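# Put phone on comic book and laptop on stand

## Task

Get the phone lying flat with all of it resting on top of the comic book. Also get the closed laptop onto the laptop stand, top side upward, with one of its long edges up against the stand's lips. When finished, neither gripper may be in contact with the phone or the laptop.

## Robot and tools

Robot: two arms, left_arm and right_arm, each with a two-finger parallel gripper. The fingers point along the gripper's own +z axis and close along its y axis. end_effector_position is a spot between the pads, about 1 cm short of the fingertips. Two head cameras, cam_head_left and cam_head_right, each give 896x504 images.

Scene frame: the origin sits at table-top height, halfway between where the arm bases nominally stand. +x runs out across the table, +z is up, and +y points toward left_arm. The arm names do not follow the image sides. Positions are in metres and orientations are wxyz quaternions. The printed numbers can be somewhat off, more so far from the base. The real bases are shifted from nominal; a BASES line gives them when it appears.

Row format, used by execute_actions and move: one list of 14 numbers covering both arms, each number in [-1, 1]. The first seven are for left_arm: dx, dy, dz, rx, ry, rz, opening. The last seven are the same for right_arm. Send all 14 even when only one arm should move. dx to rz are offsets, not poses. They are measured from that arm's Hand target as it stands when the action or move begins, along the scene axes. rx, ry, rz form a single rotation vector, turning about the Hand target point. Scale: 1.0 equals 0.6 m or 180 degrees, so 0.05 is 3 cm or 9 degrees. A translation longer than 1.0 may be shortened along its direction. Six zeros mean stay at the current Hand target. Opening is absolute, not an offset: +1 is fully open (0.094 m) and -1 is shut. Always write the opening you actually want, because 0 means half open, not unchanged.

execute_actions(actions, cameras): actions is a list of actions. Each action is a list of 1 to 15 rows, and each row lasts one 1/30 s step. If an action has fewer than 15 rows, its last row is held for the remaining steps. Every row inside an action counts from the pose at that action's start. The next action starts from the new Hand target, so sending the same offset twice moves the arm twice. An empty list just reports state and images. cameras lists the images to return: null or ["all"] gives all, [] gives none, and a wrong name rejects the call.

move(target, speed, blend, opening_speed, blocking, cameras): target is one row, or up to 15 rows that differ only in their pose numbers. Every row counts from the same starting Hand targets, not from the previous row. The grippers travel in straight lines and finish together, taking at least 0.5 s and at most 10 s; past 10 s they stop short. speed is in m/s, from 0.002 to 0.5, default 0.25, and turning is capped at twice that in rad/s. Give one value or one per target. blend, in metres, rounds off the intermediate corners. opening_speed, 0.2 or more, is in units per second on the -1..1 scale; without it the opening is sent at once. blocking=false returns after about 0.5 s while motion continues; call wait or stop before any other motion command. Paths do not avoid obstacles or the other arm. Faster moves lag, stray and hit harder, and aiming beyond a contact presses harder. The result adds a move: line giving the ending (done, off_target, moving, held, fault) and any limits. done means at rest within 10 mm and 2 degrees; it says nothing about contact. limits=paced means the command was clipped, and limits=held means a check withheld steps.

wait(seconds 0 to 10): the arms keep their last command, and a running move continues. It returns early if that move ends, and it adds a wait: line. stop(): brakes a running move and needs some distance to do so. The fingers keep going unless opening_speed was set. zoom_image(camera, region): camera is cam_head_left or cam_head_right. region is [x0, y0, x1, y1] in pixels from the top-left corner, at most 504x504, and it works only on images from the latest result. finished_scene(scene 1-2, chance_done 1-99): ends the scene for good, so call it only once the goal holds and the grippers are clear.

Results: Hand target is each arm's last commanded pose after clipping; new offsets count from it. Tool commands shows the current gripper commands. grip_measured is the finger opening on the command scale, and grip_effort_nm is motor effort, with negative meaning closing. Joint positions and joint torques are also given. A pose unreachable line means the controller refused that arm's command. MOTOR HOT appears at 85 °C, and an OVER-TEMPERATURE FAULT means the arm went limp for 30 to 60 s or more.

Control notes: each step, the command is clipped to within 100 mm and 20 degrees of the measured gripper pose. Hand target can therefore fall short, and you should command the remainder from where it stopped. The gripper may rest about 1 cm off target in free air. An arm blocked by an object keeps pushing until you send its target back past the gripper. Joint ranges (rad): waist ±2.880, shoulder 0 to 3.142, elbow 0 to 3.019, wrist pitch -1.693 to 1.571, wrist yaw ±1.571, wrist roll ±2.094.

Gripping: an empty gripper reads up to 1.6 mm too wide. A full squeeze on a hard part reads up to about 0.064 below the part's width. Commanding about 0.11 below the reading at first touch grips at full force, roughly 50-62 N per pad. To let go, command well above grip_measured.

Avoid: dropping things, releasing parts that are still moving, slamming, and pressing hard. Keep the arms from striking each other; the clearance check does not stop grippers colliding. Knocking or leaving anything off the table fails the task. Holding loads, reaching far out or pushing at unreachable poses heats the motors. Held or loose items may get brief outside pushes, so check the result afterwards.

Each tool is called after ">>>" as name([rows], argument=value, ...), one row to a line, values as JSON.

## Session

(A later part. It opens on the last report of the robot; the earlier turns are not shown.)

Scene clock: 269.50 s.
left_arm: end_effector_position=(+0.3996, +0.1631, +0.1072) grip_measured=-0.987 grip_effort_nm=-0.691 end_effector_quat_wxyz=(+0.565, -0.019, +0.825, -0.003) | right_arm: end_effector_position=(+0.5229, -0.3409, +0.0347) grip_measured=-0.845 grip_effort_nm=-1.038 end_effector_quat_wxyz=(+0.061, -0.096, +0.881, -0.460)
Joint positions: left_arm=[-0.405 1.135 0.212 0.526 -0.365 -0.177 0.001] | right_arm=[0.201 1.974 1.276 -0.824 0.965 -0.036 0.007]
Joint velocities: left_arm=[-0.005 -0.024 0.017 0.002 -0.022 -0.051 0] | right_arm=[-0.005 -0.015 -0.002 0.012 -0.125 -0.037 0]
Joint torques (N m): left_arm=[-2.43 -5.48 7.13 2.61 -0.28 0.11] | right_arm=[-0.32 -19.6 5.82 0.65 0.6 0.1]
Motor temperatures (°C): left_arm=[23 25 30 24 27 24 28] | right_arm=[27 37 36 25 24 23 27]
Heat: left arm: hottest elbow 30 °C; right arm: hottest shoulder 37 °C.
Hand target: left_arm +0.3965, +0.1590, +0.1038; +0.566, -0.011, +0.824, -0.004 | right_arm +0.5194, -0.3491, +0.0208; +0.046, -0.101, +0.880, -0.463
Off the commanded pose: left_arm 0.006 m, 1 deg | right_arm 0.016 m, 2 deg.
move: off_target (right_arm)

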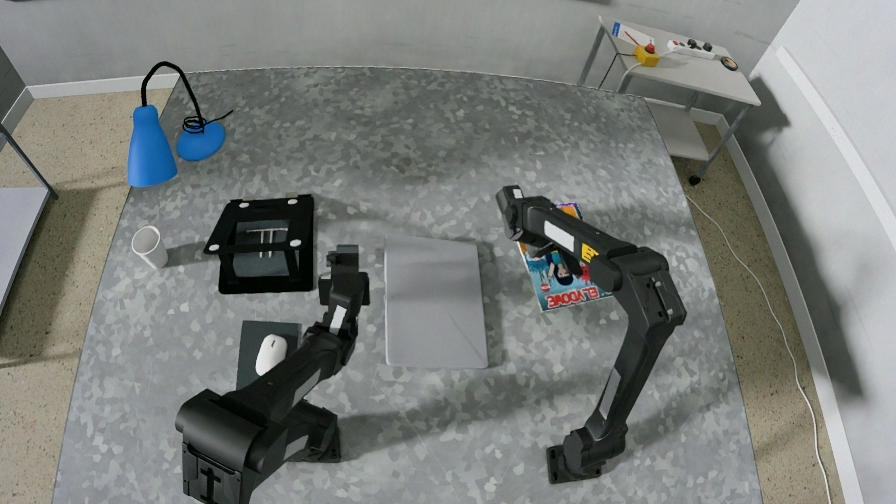

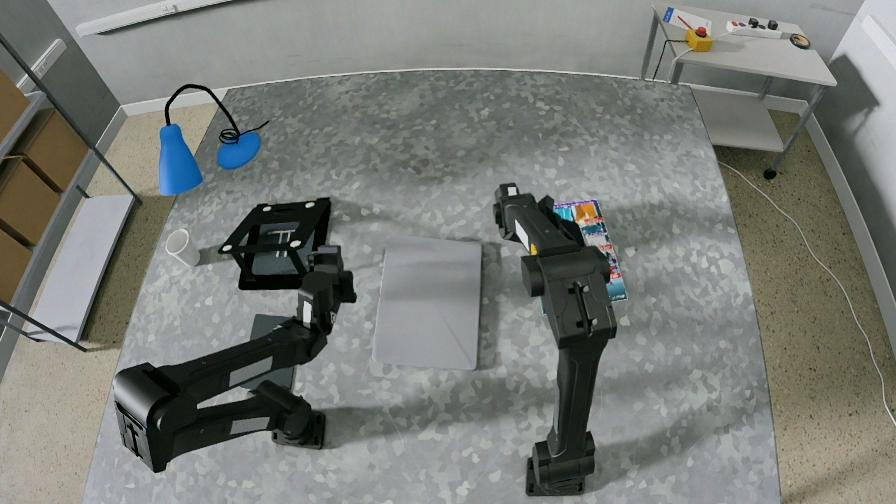

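>>> move(target=[0,0,0,0,0,0,-1, 0.0,-0.005,-0.02,0,0,0,-1], speed=0.05)

>>> zoom_image(camera="cam_head_left", region=[500, 210, 620, 330])

>>> zoom_image(camera="cam_head_right", region=[520, 180, 640, 300])

Scene clock: 272.97 s.
left_arm: end_effector_position=(+0.3996, +0.1631, +0.1072) grip_measured=-0.987 grip_effort_nm=-0.691 end_effector_quat_wxyz=(+0.565, -0.019, +0.825, -0.003) | right_arm: end_effector_position=(+0.5262, -0.3424, +0.0338) grip_measured=-0.845 grip_effort_nm=-1.043 end_effector_quat_wxyz=(+0.066, -0.098, +0.879, -0.462)
Joint positions: left_arm=[-0.405 1.135 0.212 0.526 -0.365 -0.177 0.001] | right_arm=[0.198 1.976 1.271 -0.794 0.97 -0.057 0.007]
Joint velocities: left_arm=[-0.005 -0.005 -0.007 0.022 0.037 -0.051 0] | right_arm=[-0.005 0.024 -0.012 -0.002 0.022 0.007 -0.001]
Joint torques (N m): left_arm=[-2.67 -4.6 7.13 2.66 -0.23 0.08] | right_arm=[-0.44 -17.61 5.38 0.66 0.44 0.18]
Motor temperatures (°C): left_arm=[23 25 30 24 27 24 28] | right_arm=[27 37 36 25 24 23 27]
Heat: left arm: hottest elbow 30 °C; right arm: hottest shoulder 37 °C.
Hand target: left_arm +0.3965, +0.1590, +0.1038; +0.566, -0.011, +0.824, -0.004 | right_arm +0.5196, -0.3522, +0.0089; +0.047, -0.101, +0.880, -0.463
Off the commanded pose: left_arm 0.006 m, 1 deg | right_arm 0.028 m, 2 deg.
move: off_target (right_arm)

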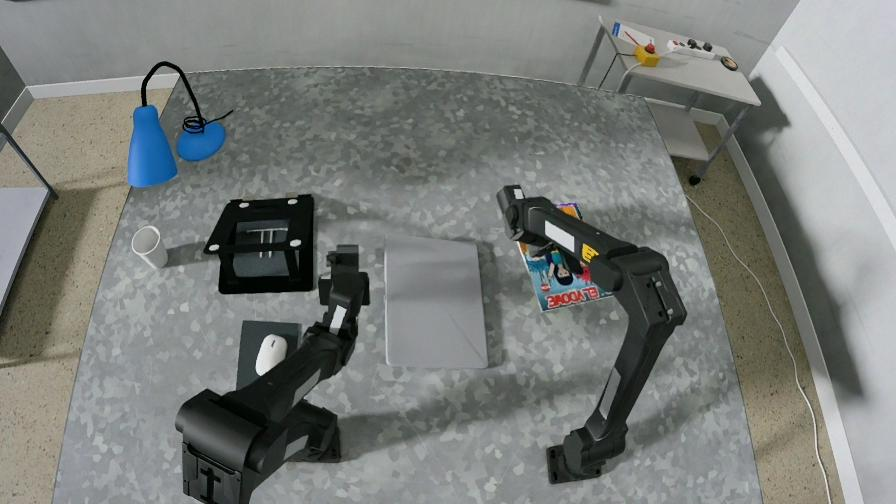

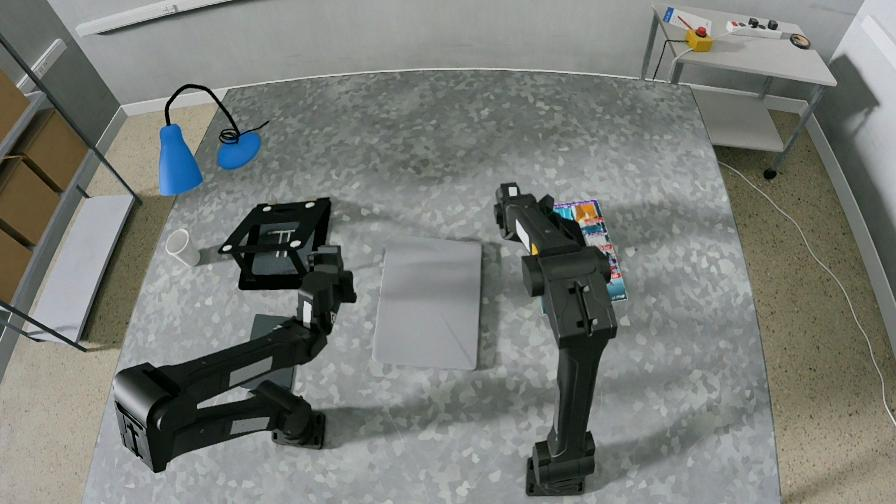

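Scaled by 4.200.

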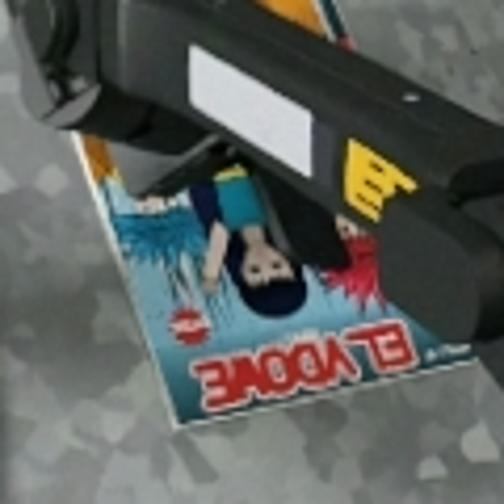

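Scaled by 4.200.

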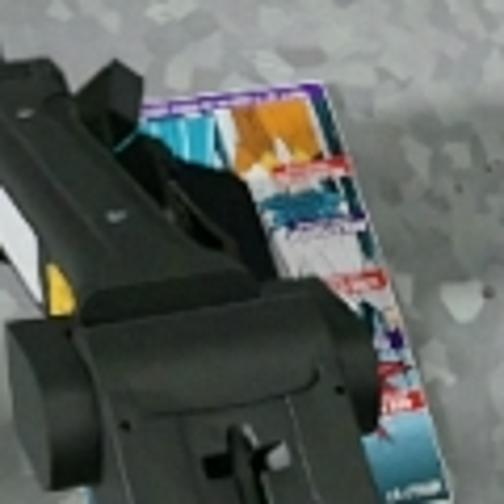

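>>> move(target=[0,0,0,0,0,0,-1, 0.008,0.012,0.035,0,0,0,-1], speed=0.05, cameras=[])

>>> move(target=[0,0,0,0,0,0,-1, 0,0,0,0,0,0,-0.45], opening_speed=0.3)

>>> zoom_image(camera="cam_head_left", region=[500, 210, 620, 330])

>>> zoom_image(camera="cam_head_right", region=[520, 180, 640, 300])

Scene clock: 284.30 s.
left_arm: end_effector_position=(+0.3996, +0.1631, +0.1072) grip_measured=-0.987 grip_effort_nm=-0.691 end_effector_quat_wxyz=(+0.565, -0.019, +0.825, -0.003) | right_arm: end_effector_position=(+0.5198, -0.3437, +0.0335) grip_measured=-0.845 grip_effort_nm=-1.038 end_effector_quat_wxyz=(+0.054, -0.098, +0.879, -0.463)
Joint positions: left_arm=[-0.405 1.135 0.212 0.526 -0.365 -0.177 0.001] | right_arm=[0.198 1.976 1.271 -0.831 0.97 -0.036 0.007]
Joint velocities: left_arm=[-0.005 -0.015 -0.012 0.007 0.022 -0.007 0] | right_arm=[0.005 -0.005 0.002 -0.007 -0.037 0.081 0]
Joint torques (N m): left_arm=[-3.02 -4.54 7.02 2.51 -0.31 0.1] | right_arm=[0.26 -19.08 7.95 -0.38 0.44 0.2]
Motor temperatures (°C): left_arm=[23 25 30 24 27 24 28] | right_arm=[27 37 35 25 24 23 27]
Heat: left arm: hottest elbow 30 °C; right arm: hottest shoulder 37 °C.
Hand target: left_arm +0.3965, +0.1590, +0.1038; +0.566, -0.011, +0.824, -0.004 | right_arm +0.5244, -0.3447, +0.0298; +0.046, -0.100, +0.880, -0.462
Off the commanded pose: left_arm 0.006 m, 1 deg | right_arm 0.006 m, 1 deg.
move: done
No camera images: "cameras" was empty.

Scene clock: 286.43 s.
left_arm: end_effector_position=(+0.3996, +0.1631, +0.1072) grip_measured=-0.987 grip_effort_nm=-0.686 end_effector_quat_wxyz=(+0.565, -0.019, +0.825, -0.003) | right_arm: end_effector_position=(+0.5187, -0.3436, +0.0330) grip_measured=-0.452 grip_effort_nm=0.061 end_effector_quat_wxyz=(+0.052, -0.099, +0.880, -0.462)
Joint positions: left_arm=[-0.405 1.135 0.212 0.526 -0.365 -0.177 0.001] | right_arm=[0.198 1.976 1.271 -0.838 0.966 -0.036 0.026]
Joint velocities: left_arm=[-0.005 -0.005 -0.017 -0.012 -0.022 0.066 0] | right_arm=[-0.024 -0.015 0.002 0.012 -0.066 -0.022 -0.001]
Joint torques (N m): left_arm=[-1.73 -5.19 7.05 2.59 -0.28 0.09] | right_arm=[0.26 -19.19 7.94 -0.17 0.56 0.18]
Motor temperatures (°C): left_arm=[23 25 30 24 27 24 28] | right_arm=[27 37 35 25 24 23 27]
Heat: left arm: hottest elbow 30 °C; right arm: hottest shoulder 37 °C.
Hand target: left_arm +0.3965, +0.1590, +0.1038; +0.566, -0.011, +0.824, -0.004 | right_arm +0.5244, -0.3447, +0.0299; +0.046, -0.100, +0.880, -0.463
Off the commanded pose: left_arm 0.006 m, 1 deg | right_arm 0.007 m, 1 deg.
move: done

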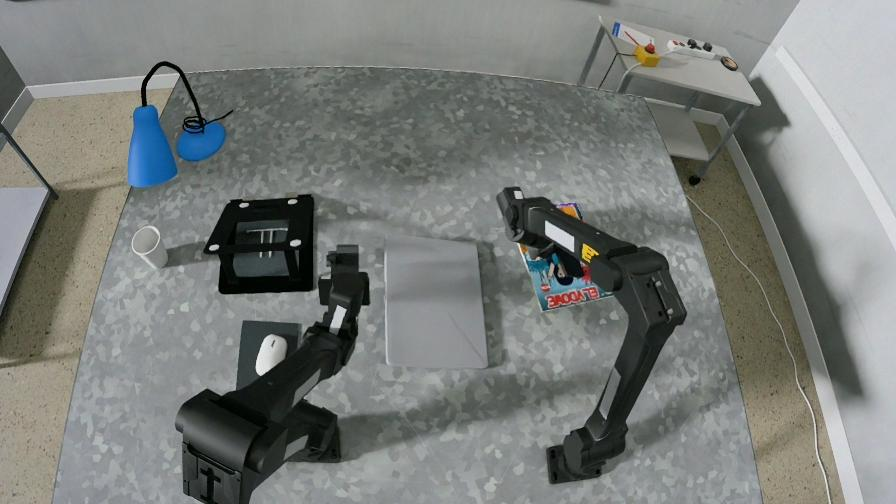

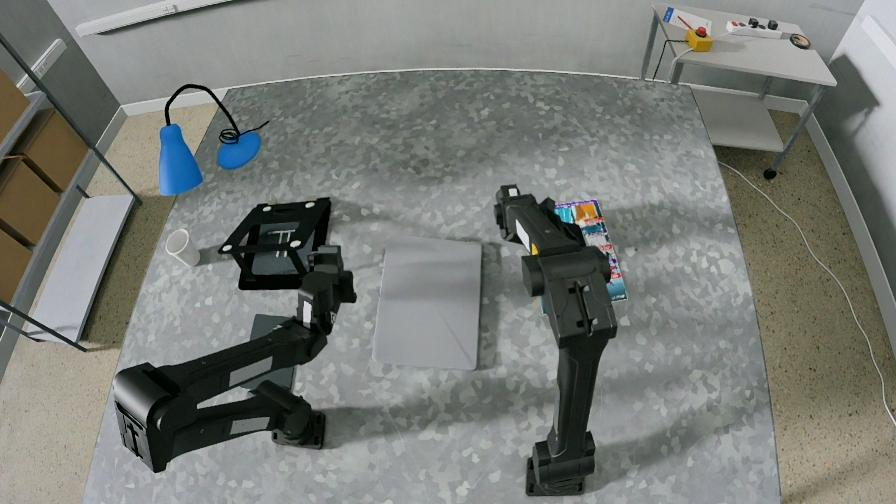

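Scaled by 4.200.

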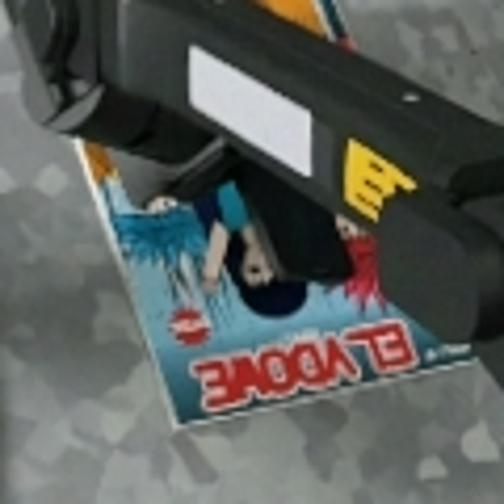

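Scaled by 4.200.

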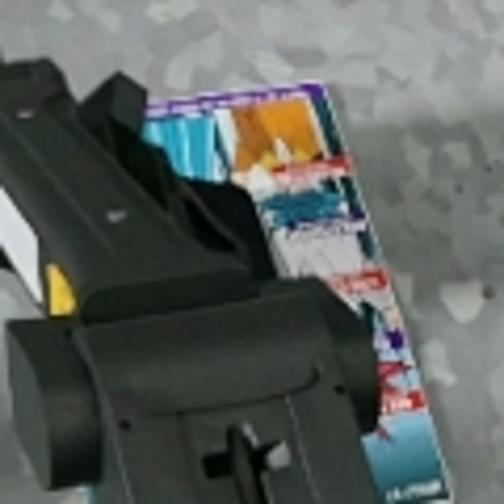

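>>> move(target=[0,0,0,0,0,0,-1, -0.03,0.13,0.03,0,0,0,-0.45], speed=0.05)

>>> zoom_image(camera="cam_head_left", region=[480, 190, 620, 330])

>>> zoom_image(camera="cam_head_right", region=[520, 180, 640, 300])

Scene clock: 293.13 s.
left_arm: end_effector_position=(+0.3996, +0.1631, +0.1072) grip_measured=-0.987 grip_effort_nm=-0.691 end_effector_quat_wxyz=(+0.565, -0.019, +0.825, -0.003) | right_arm: end_effector_position=(+0.4913, -0.2773, +0.0494) grip_measured=-0.451 grip_effort_nm=0.061 end_effector_quat_wxyz=(+0.039, -0.101, +0.879, -0.465)
Joint positions: left_arm=[-0.405 1.135 0.212 0.526 -0.365 -0.177 0.001] | right_arm=[0.334 1.977 1.322 -1.121 0.955 0.218 0.026]
Joint velocities: left_arm=[0.005 -0.005 -0.002 -0.012 -0.022 0.007 0.001] | right_arm=[0.005 -0.015 0.007 0.002 0.066 -0.022 0.001]
Joint torques (N m): left_arm=[-3.08 -4.84 7.13 2.66 -0.21 0.11] | right_arm=[1.26 -18.2 9.85 -0.5 0.44 0.26]
Motor temperatures (°C): left_arm=[23 25 30 24 27 24 28] | right_arm=[27 37 36 25 24 23 27]
Heat: left arm: hottest elbow 30 °C; right arm: hottest shoulder 37 °C.
Hand target: left_arm +0.3965, +0.1590, +0.1038; +0.566, -0.011, +0.824, -0.004 | right_arm +0.5062, -0.2665, +0.0464; +0.045, -0.100, +0.880, -0.463
Off the commanded pose: left_arm 0.006 m, 1 deg | right_arm 0.018 m, 1 deg.
move: off_target (right_arm)

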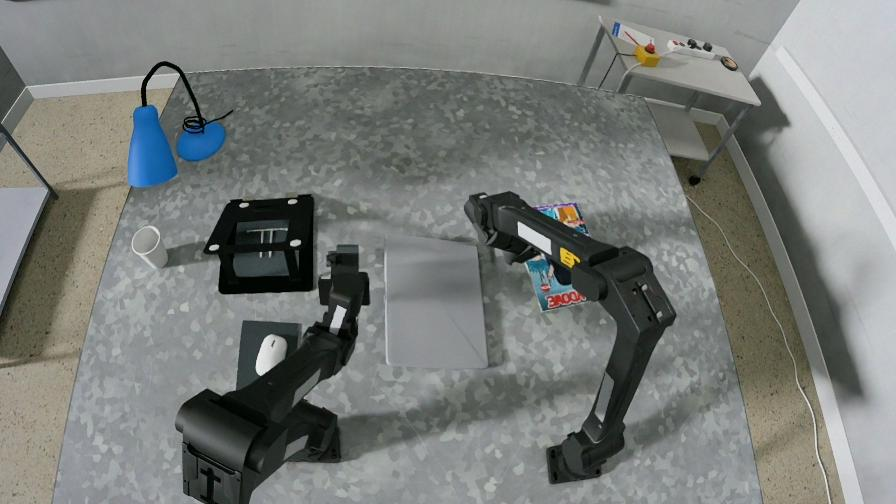

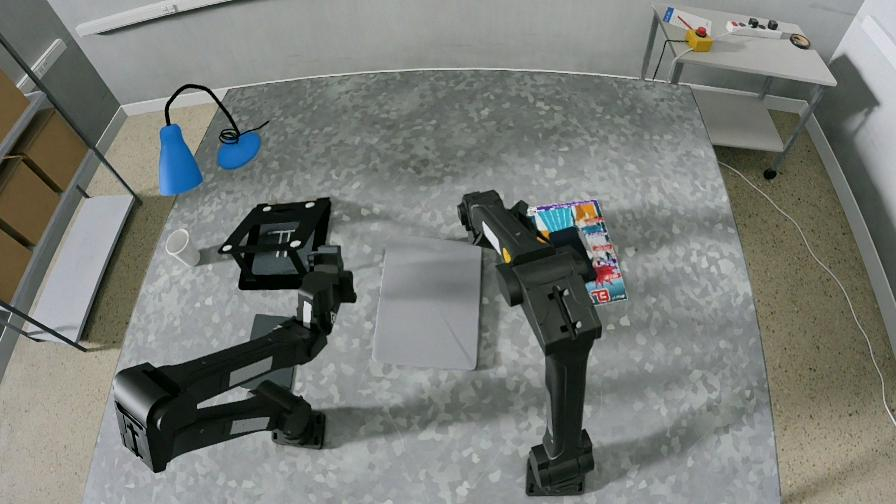

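Scaled by 3.600.

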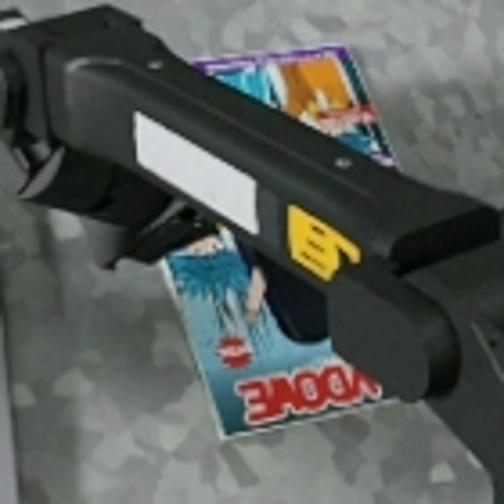

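Scaled by 4.200.

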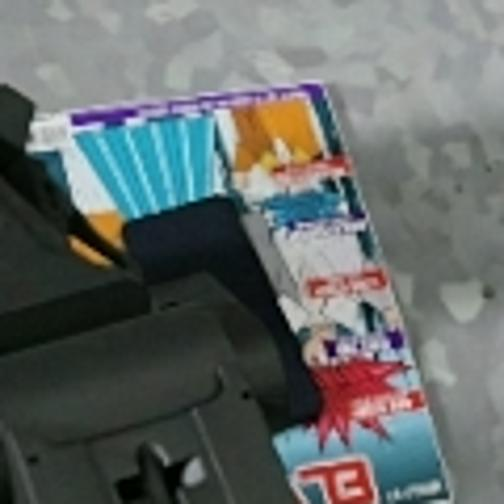

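>>> move(target=[0,0,0,0,0,0,-1, -0.03,0.08,0.06,0,0,0,-0.45], speed=0.08, cameras=[])

>>> move(target=[0,0,0,0,0,0,-1, -0.25,-0.1,0.35,0.2,0,0,-0.45], speed=0.2)

>>> zoom_image(camera="cam_head_left", region=[480, 190, 620, 330])

>>> zoom_image(camera="cam_head_right", region=[500, 180, 640, 320])

Scene clock: 298.20 s.
left_arm: end_effector_position=(+0.3996, +0.1631, +0.1072) grip_measured=-0.987 grip_effort_nm=-0.691 end_effector_quat_wxyz=(+0.565, -0.019, +0.825, -0.003) | right_arm: end_effector_position=(+0.4732, -0.2301, +0.0735) grip_measured=-0.451 grip_effort_nm=0.061 end_effector_quat_wxyz=(+0.029, -0.105, +0.877, -0.468)
Joint positions: left_arm=[-0.405 1.135 0.212 0.526 -0.365 -0.177 0.001] | right_arm=[0.431 1.977 1.387 -1.339 0.93 0.379 0.026]
Joint velocities: left_arm=[-0.005 0.005 -0.007 -0.017 -0.066 0.051 -0.001] | right_arm=[-0.005 -0.015 0.007 -0.002 -0.022 -0.007 0.001]
Joint torques (N m): left_arm=[-2.32 -5.95 7.17 2.55 -0.26 0.1] | right_arm=[1.26 -19.9 10.04 -0.79 0.42 0.25]
Motor temperatures (°C): left_arm=[23 25 30 24 27 24 28] | right_arm=[27 36 36 25 24 23 26]
Heat: left arm: hottest elbow 30 °C; right arm: hottest shoulder 36 °C.
Hand target: left_arm +0.3965, +0.1590, +0.1038; +0.566, -0.010, +0.824, -0.004 | right_arm +0.4878, -0.2180, +0.0816; +0.044, -0.099, +0.880, -0.463
Off the commanded pose: left_arm 0.006 m, 1 deg | right_arm 0.021 m, 2 deg.
move: off_target (right_arm)
No camera images: "cameras" was empty.

Scene clock: 300.57 s.
left_arm: end_effector_position=(+0.3996, +0.1631, +0.1072) grip_measured=-0.987 grip_effort_nm=-0.686 end_effector_quat_wxyz=(+0.565, -0.019, +0.825, -0.003) | right_arm: end_effector_position=(+0.3359, -0.2703, +0.2837) grip_measured=-0.451 grip_effort_nm=0.061 end_effector_quat_wxyz=(+0.071, -0.088, +0.979, -0.170)
Joint positions: left_arm=[-0.405 1.135 0.212 0.526 -0.365 -0.177 0.001] | right_arm=[0.276 1.235 1.254 -1.51 0.363 0.087 0.026]
Joint velocities: left_arm=[0.005 -0.005 0.007 -0.012 -0.022 -0.066 0.001] | right_arm=[-0.005 -0.015 -0.007 -0.002 -0.007 -0.022 0.001]
Joint torques (N m): left_arm=[-2.2 -4.95 7.15 2.71 -0.27 0.09] | right_arm=[-0.21 -10.7 10.02 -0.02 0.17 0.12]
Motor temperatures (°C): left_arm=[23 25 30 24 27 24 28] | right_arm=[27 36 36 25 24 23 26]
Heat: left arm: hottest elbow 30 °C; right arm: hottest shoulder 36 °C.
Hand target: left_arm +0.3965, +0.1590, +0.1038; +0.566, -0.010, +0.824, -0.004 | right_arm +0.3382, -0.2737, +0.2933; +0.077, -0.085, +0.979, -0.168
Off the commanded pose: left_arm 0.006 m, 1 deg | right_arm 0.011 m, 1 deg.
move: off_target (right_arm)

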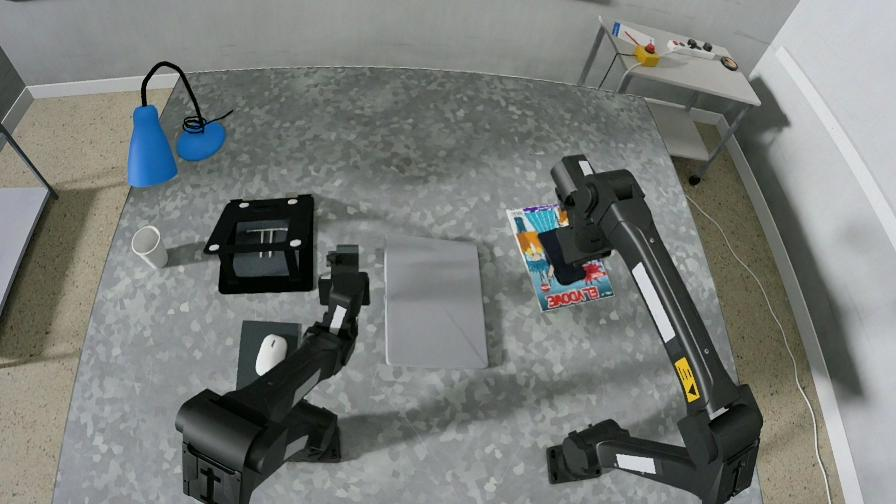

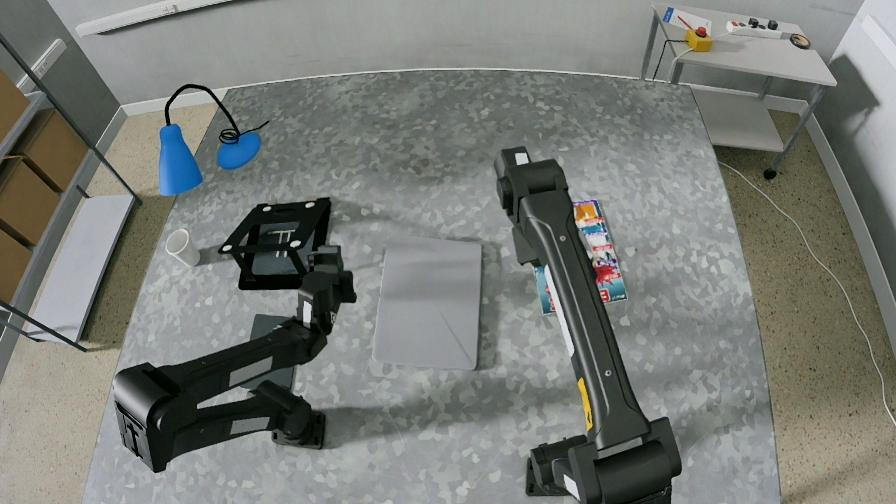

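Scaled by 3.600.

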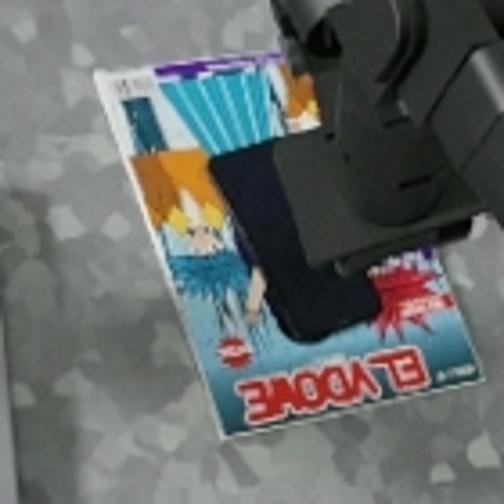

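Scaled by 3.600.

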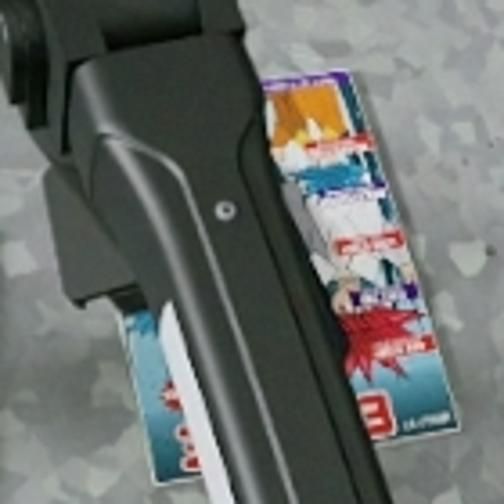

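>>> execute_actions(actions=[])

Scene clock: 323.17 s.
left_arm: end_effector_position=(+0.3996, +0.1631, +0.1072) grip_measured=-0.987 grip_effort_nm=-0.691 end_effector_quat_wxyz=(+0.565, -0.019, +0.825, -0.003) | right_arm: end_effector_position=(+0.3359, -0.2703, +0.2837) grip_measured=-0.451 grip_effort_nm=0.061 end_effector_quat_wxyz=(+0.071, -0.089, +0.979, -0.170)
Joint positions: left_arm=[-0.405 1.135 0.212 0.526 -0.365 -0.177 0.001] | right_arm=[0.276 1.235 1.254 -1.51 0.363 0.086 0.026]
Joint velocities: left_arm=[-0.005 0.005 -0.002 -0.002 -0.007 -0.066 0] | right_arm=[-0.015 0.015 -0.007 0.002 -0.022 0.022 0.001]
Joint torques (N m): left_arm=[-2.73 -5.13 7.3 2.56 -0.24 0.09] | right_arm=[-0.26 -11.05 10 -0.06 0.17 0.11]
Motor temperatures (°C): left_arm=[23 25 30 24 27 24 28] | right_arm=[27 35 36 25 24 23 26]
Heat: left arm: hottest elbow 30 °C; right arm: hottest elbow 36 °C.
Hand target: left_arm +0.3965, +0.1590, +0.1038; +0.566, -0.010, +0.824, -0.004 | right_arm +0.3382, -0.2737, +0.2933; +0.077, -0.085, +0.979, -0.168
Tool commands: left_gripper/opening=-1.0 right_gripper/opening=-0.45
Off the commanded pose: left_arm 0.006 m, 1 deg | right_arm 0.011 m, 1 deg.

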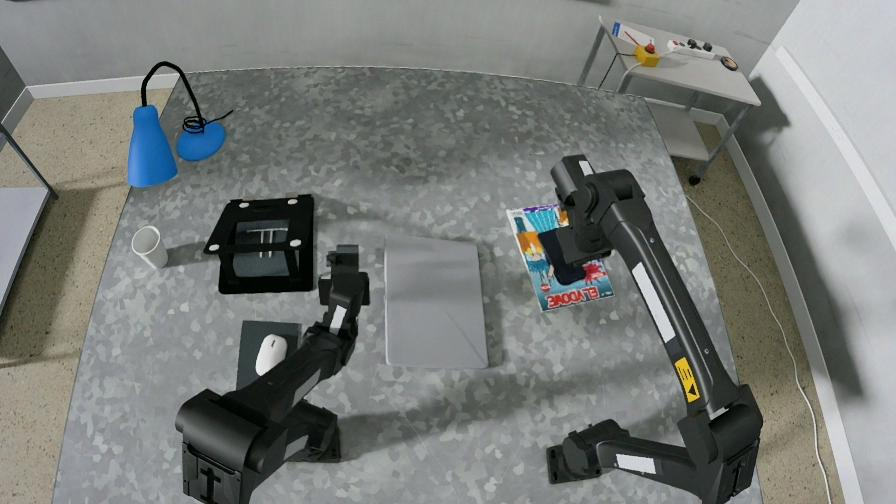

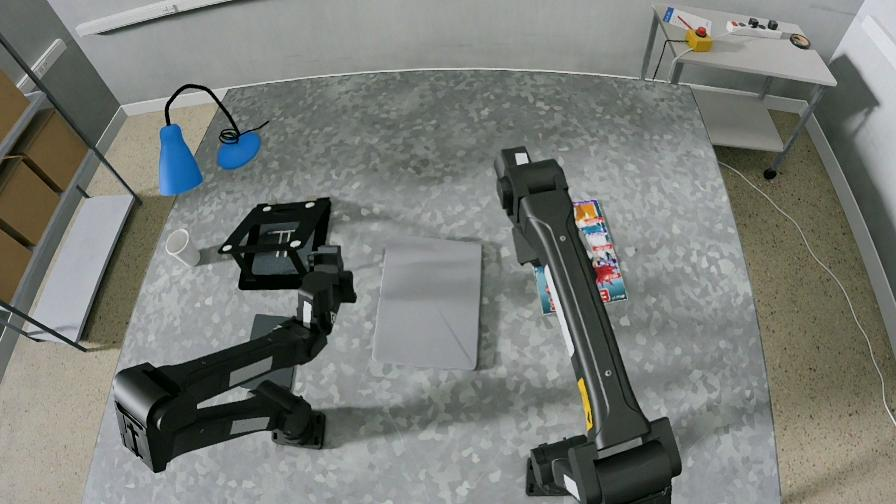

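>>> zoom_image(camera="cam_head_left", region=[180, 170, 340, 310])

>>> zoom_image(camera="cam_head_right", region=[200, 170, 360, 310])

>>> zoom_image(camera="cam_head_right", region=[350, 220, 510, 380])

Scaled by 3.150.

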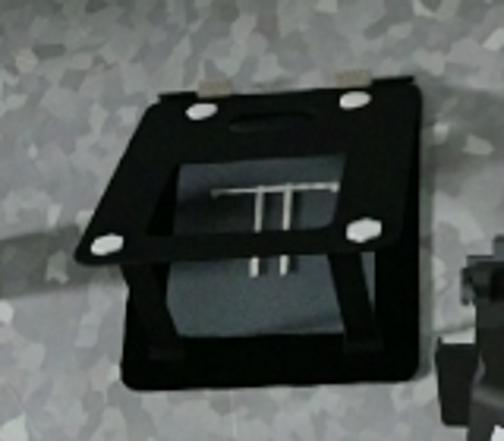

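Scaled by 3.150.

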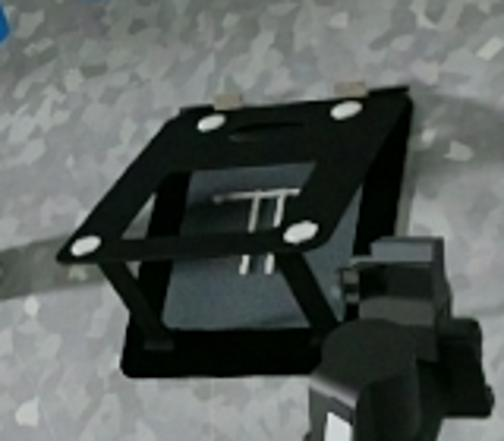

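Scaled by 3.150.

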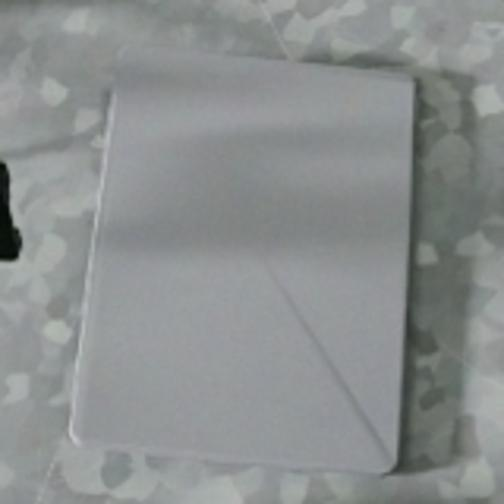

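>>> move(target=[0.0725,-0.098,0.16,0.003,0.383,-0.005,-1, -0.0137,0.123,-0.155,0.1025,0.058,0,-1], speed=0.2)

Scene clock: 376.17 s.
left_arm: end_effector_position=(+0.4203, +0.1000, +0.1763) grip_measured=-0.987 grip_effort_nm=-0.691 end_effector_quat_wxyz=(-0.019, +0.008, +1.000, +0.020) | right_arm: end_effector_position=(+0.3313, -0.2062, +0.2131) grip_measured=-0.992 grip_effort_nm=-0.447 end_effector_quat_wxyz=(+0.015, -0.084, +0.996, +0.001)
Joint positions: left_arm=[-0.39 1.478 1.235 -1.376 -0.025 -0.346 0.001] | right_arm=[0.282 1.31 1.165 -1.397 0.003 0.12 0]
Joint velocities: left_arm=[-0.005 0.005 0.002 -0.022 0.007 -0.007 0] | right_arm=[-0.015 -0.015 0.007 -0.012 -0.007 0.007 0]
Joint torques (N m): left_arm=[-0.79 -12.22 16.42 -0.12 0.06 0.01] | right_arm=[1.38 -10.23 7.24 0.55 -0.06 0.22]
Motor temperatures (°C): left_arm=[23 25 31 24 27 24 28] | right_arm=[27 33 37 25 24 23 26]
Heat: left arm: hottest elbow 31 °C; right arm: hottest elbow 37 °C.
Hand target: left_arm +0.4428, +0.0976, +0.1965; +0.002, -0.002, +1.000, +0.011 | right_arm +0.3305, -0.2009, +0.1999; +0.002, -0.086, +0.996, +0.000
Off the commanded pose: left_arm 0.031 m, 3 deg | right_arm 0.014 m, 2 deg.
move: off_target (left_arm, right_arm)

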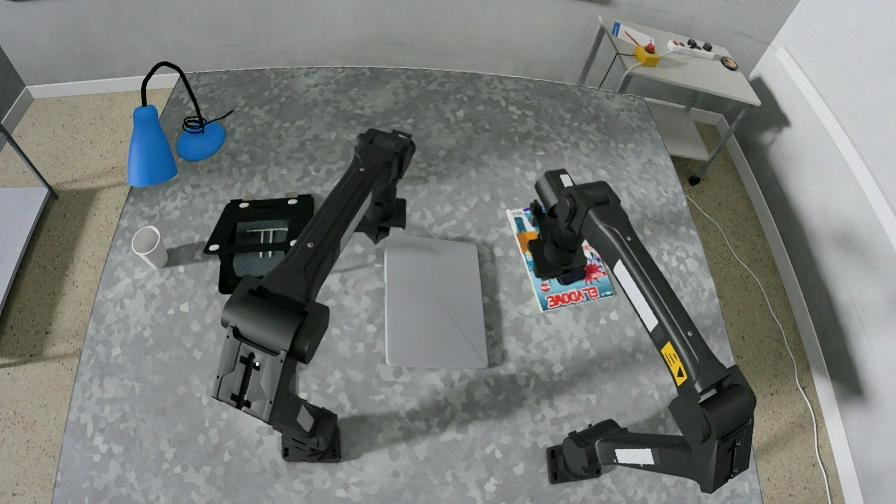

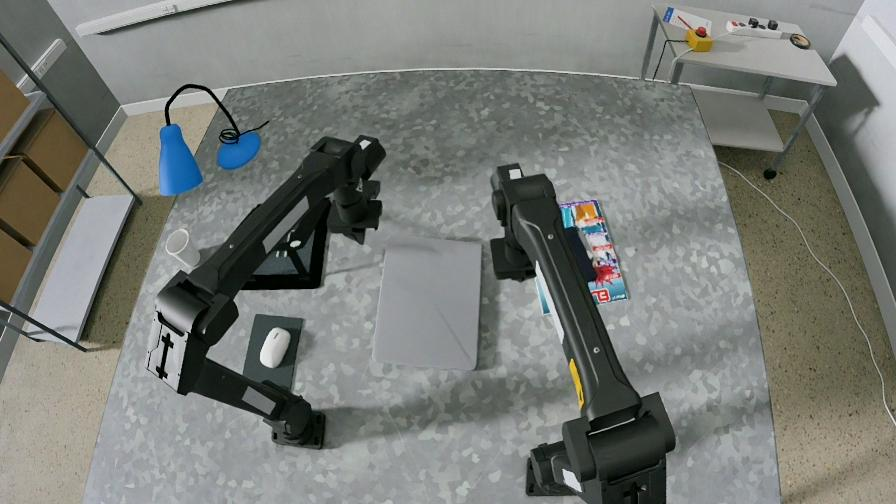

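>>> zoom_image(camera="cam_head_left", region=[480, 180, 640, 320])

>>> zoom_image(camera="cam_head_right", region=[450, 160, 610, 300])

Scaled by 3.150.

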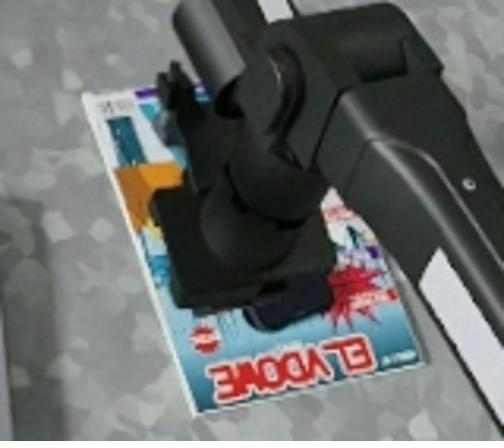

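Scaled by 3.150.

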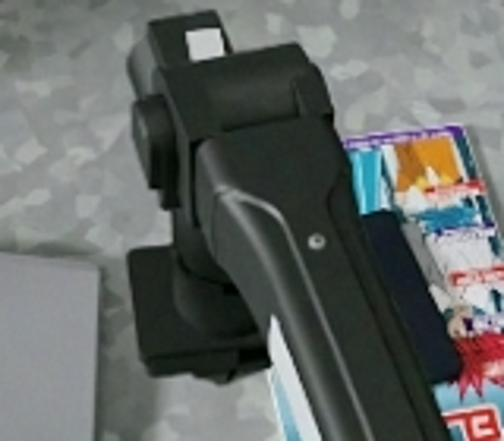

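>>> move(target=[0.1,0.104,-0.2275,0,0,0,-1, -0.106,0.093,-0.233,0,0,0,-1], speed=0.2)

Scene clock: 396.57 s.
left_arm: end_effector_position=(+0.4987, +0.1548, +0.0620) grip_measured=-0.987 grip_effort_nm=-0.691 end_effector_quat_wxyz=(-0.002, -0.002, +1.000, +0.013) | right_arm: end_effector_position=(+0.2698, -0.1484, +0.0690) grip_measured=-0.992 grip_effort_nm=-0.437 end_effector_quat_wxyz=(+0.009, -0.085, +0.996, +0.003)
Joint positions: left_arm=[-0.223 1.716 1.203 -1.067 -0.025 -0.198 0.001] | right_arm=[0.497 1.362 0.811 -0.999 0.001 0.332 0]
Joint velocities: left_arm=[-0.005 0.005 0.007 -0.002 0.007 0.066 0.001] | right_arm=[-0.015 -0.005 -0.002 0.012 -0.037 0.051 0]
Joint torques (N m): left_arm=[-1.03 -15.91 8.84 0.72 -0.01 0.1] | right_arm=[1.2 -9.41 6.45 0.54 0.05 0.27]
Motor temperatures (°C): left_arm=[23 26 33 24 27 24 28] | right_arm=[27 33 36 25 24 23 26]
Heat: left arm: hottest elbow 33 °C; right arm: hottest elbow 36 °C.
Hand target: left_arm +0.5014, +0.1586, +0.0593; +0.001, -0.002, +1.000, +0.011 | right_arm +0.2661, -0.1465, +0.0596; +0.001, -0.086, +0.996, +0.000
Off the commanded pose: left_arm 0.007 m, 0 deg | right_arm 0.010 m, 1 deg.
move: done

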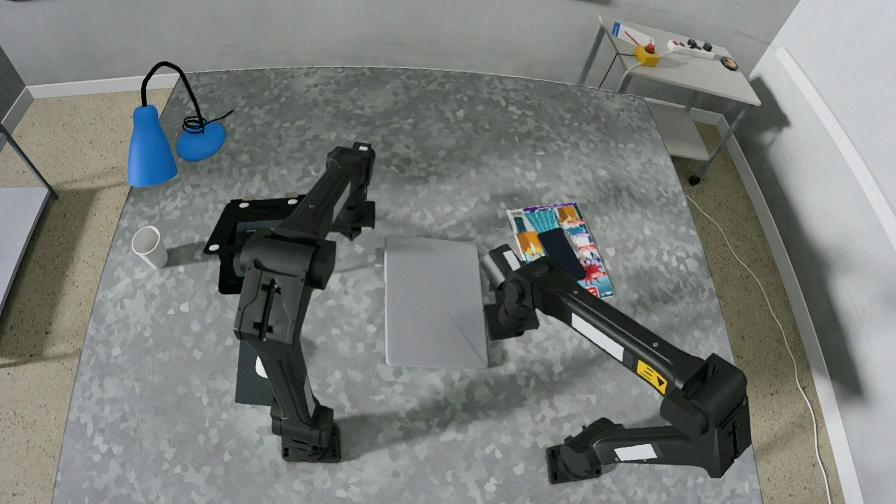

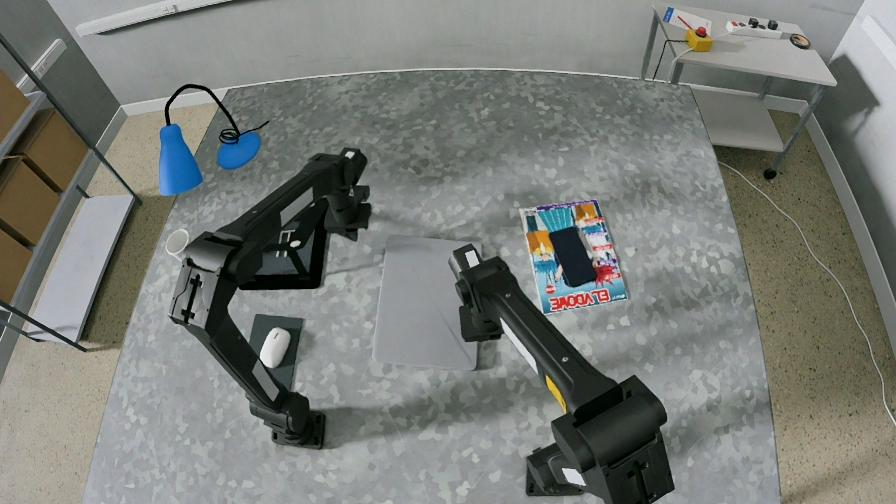

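>>> zoom_image(camera="cam_head_left", region=[440, 280, 560, 380])

>>> zoom_image(camera="cam_head_right", region=[430, 280, 550, 380])

Scaled by 4.200.

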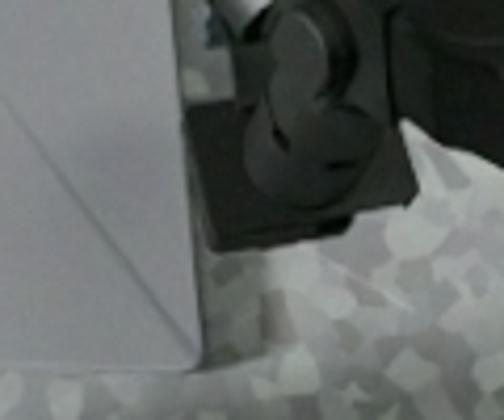

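Scaled by 4.200.

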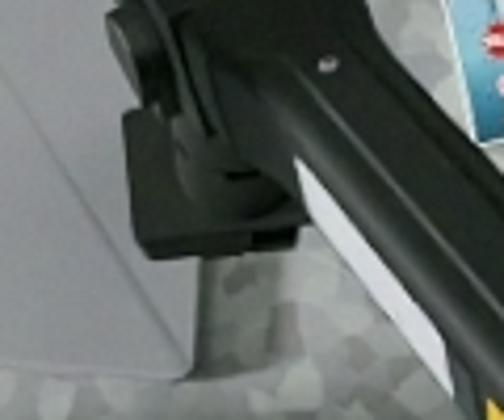

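>>> move(target=[0,0,-0.065,0,0,0,-1, 0,-0.035,-0.078,0,0,0,-1], speed=0.1)

Scene clock: 402.00 s.
left_arm: end_effector_position=(+0.5008, +0.1543, +0.0263) grip_measured=-0.987 grip_effort_nm=-0.691 end_effector_quat_wxyz=(+0.002, -0.002, +1.000, +0.012) | right_arm: end_effector_position=(+0.2680, -0.1626, +0.0231) grip_measured=-0.992 grip_effort_nm=-0.442 end_effector_quat_wxyz=(+0.011, -0.088, +0.996, +0.004)
Joint positions: left_arm=[-0.223 1.767 1.163 -0.968 -0.025 -0.197 0.001] | right_arm=[0.462 1.425 0.725 -0.847 0.001 0.291 0]
Joint velocities: left_arm=[-0.005 -0.015 -0.027 -0.002 0.007 0.037 -0.001] | right_arm=[0.005 -0.015 0.012 -0.017 -0.081 0.095 0]
Joint torques (N m): left_arm=[-0.97 -16.56 8.14 1.01 0.04 0.05] | right_arm=[-0.32 -9.41 5.63 0.53 0.03 0.09]
Motor temperatures (°C): left_arm=[23 26 33 24 27 24 28] | right_arm=[27 33 36 25 24 23 26]
Heat: left arm: hottest elbow 33 °C; right arm: hottest elbow 36 °C.
Hand target: left_arm +0.5008, +0.1584, +0.0205; +0.001, -0.002, +1.000, +0.011 | right_arm +0.2658, -0.1683, +0.0131; +0.001, -0.086, +0.996, +0.000
Off the commanded pose: left_arm 0.007 m, 0 deg | right_arm 0.012 m, 1 deg.
move: off_target (right_arm)

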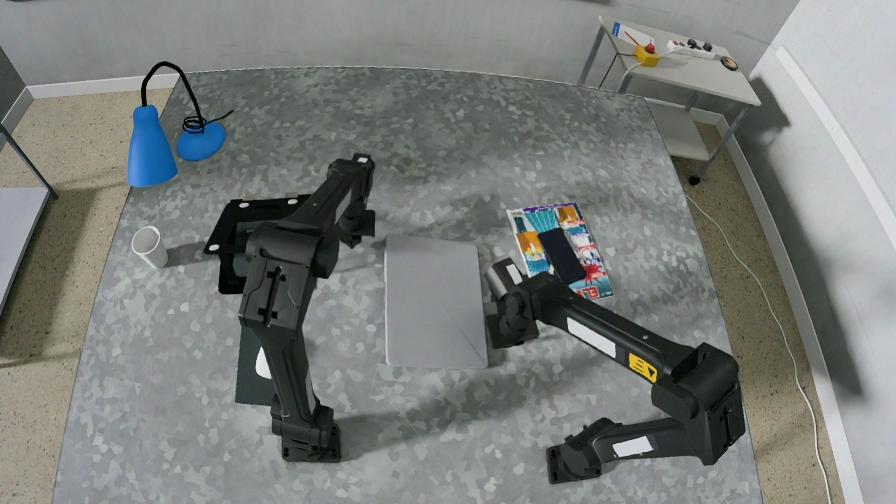

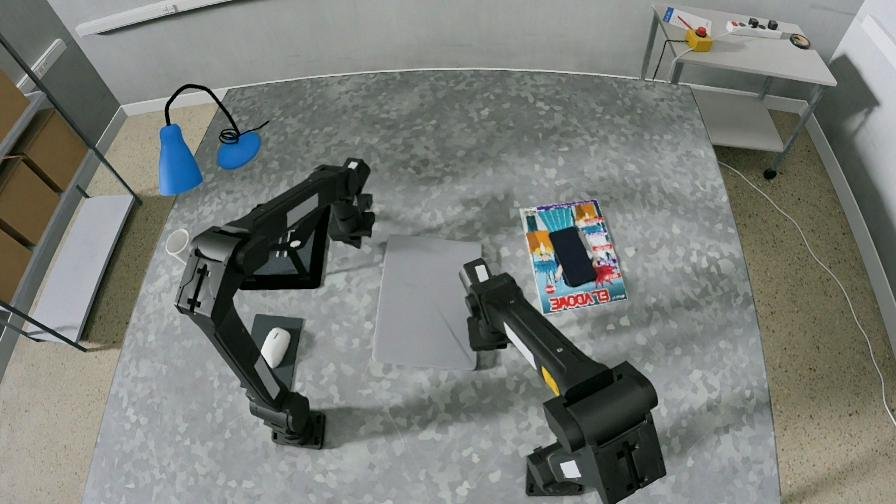

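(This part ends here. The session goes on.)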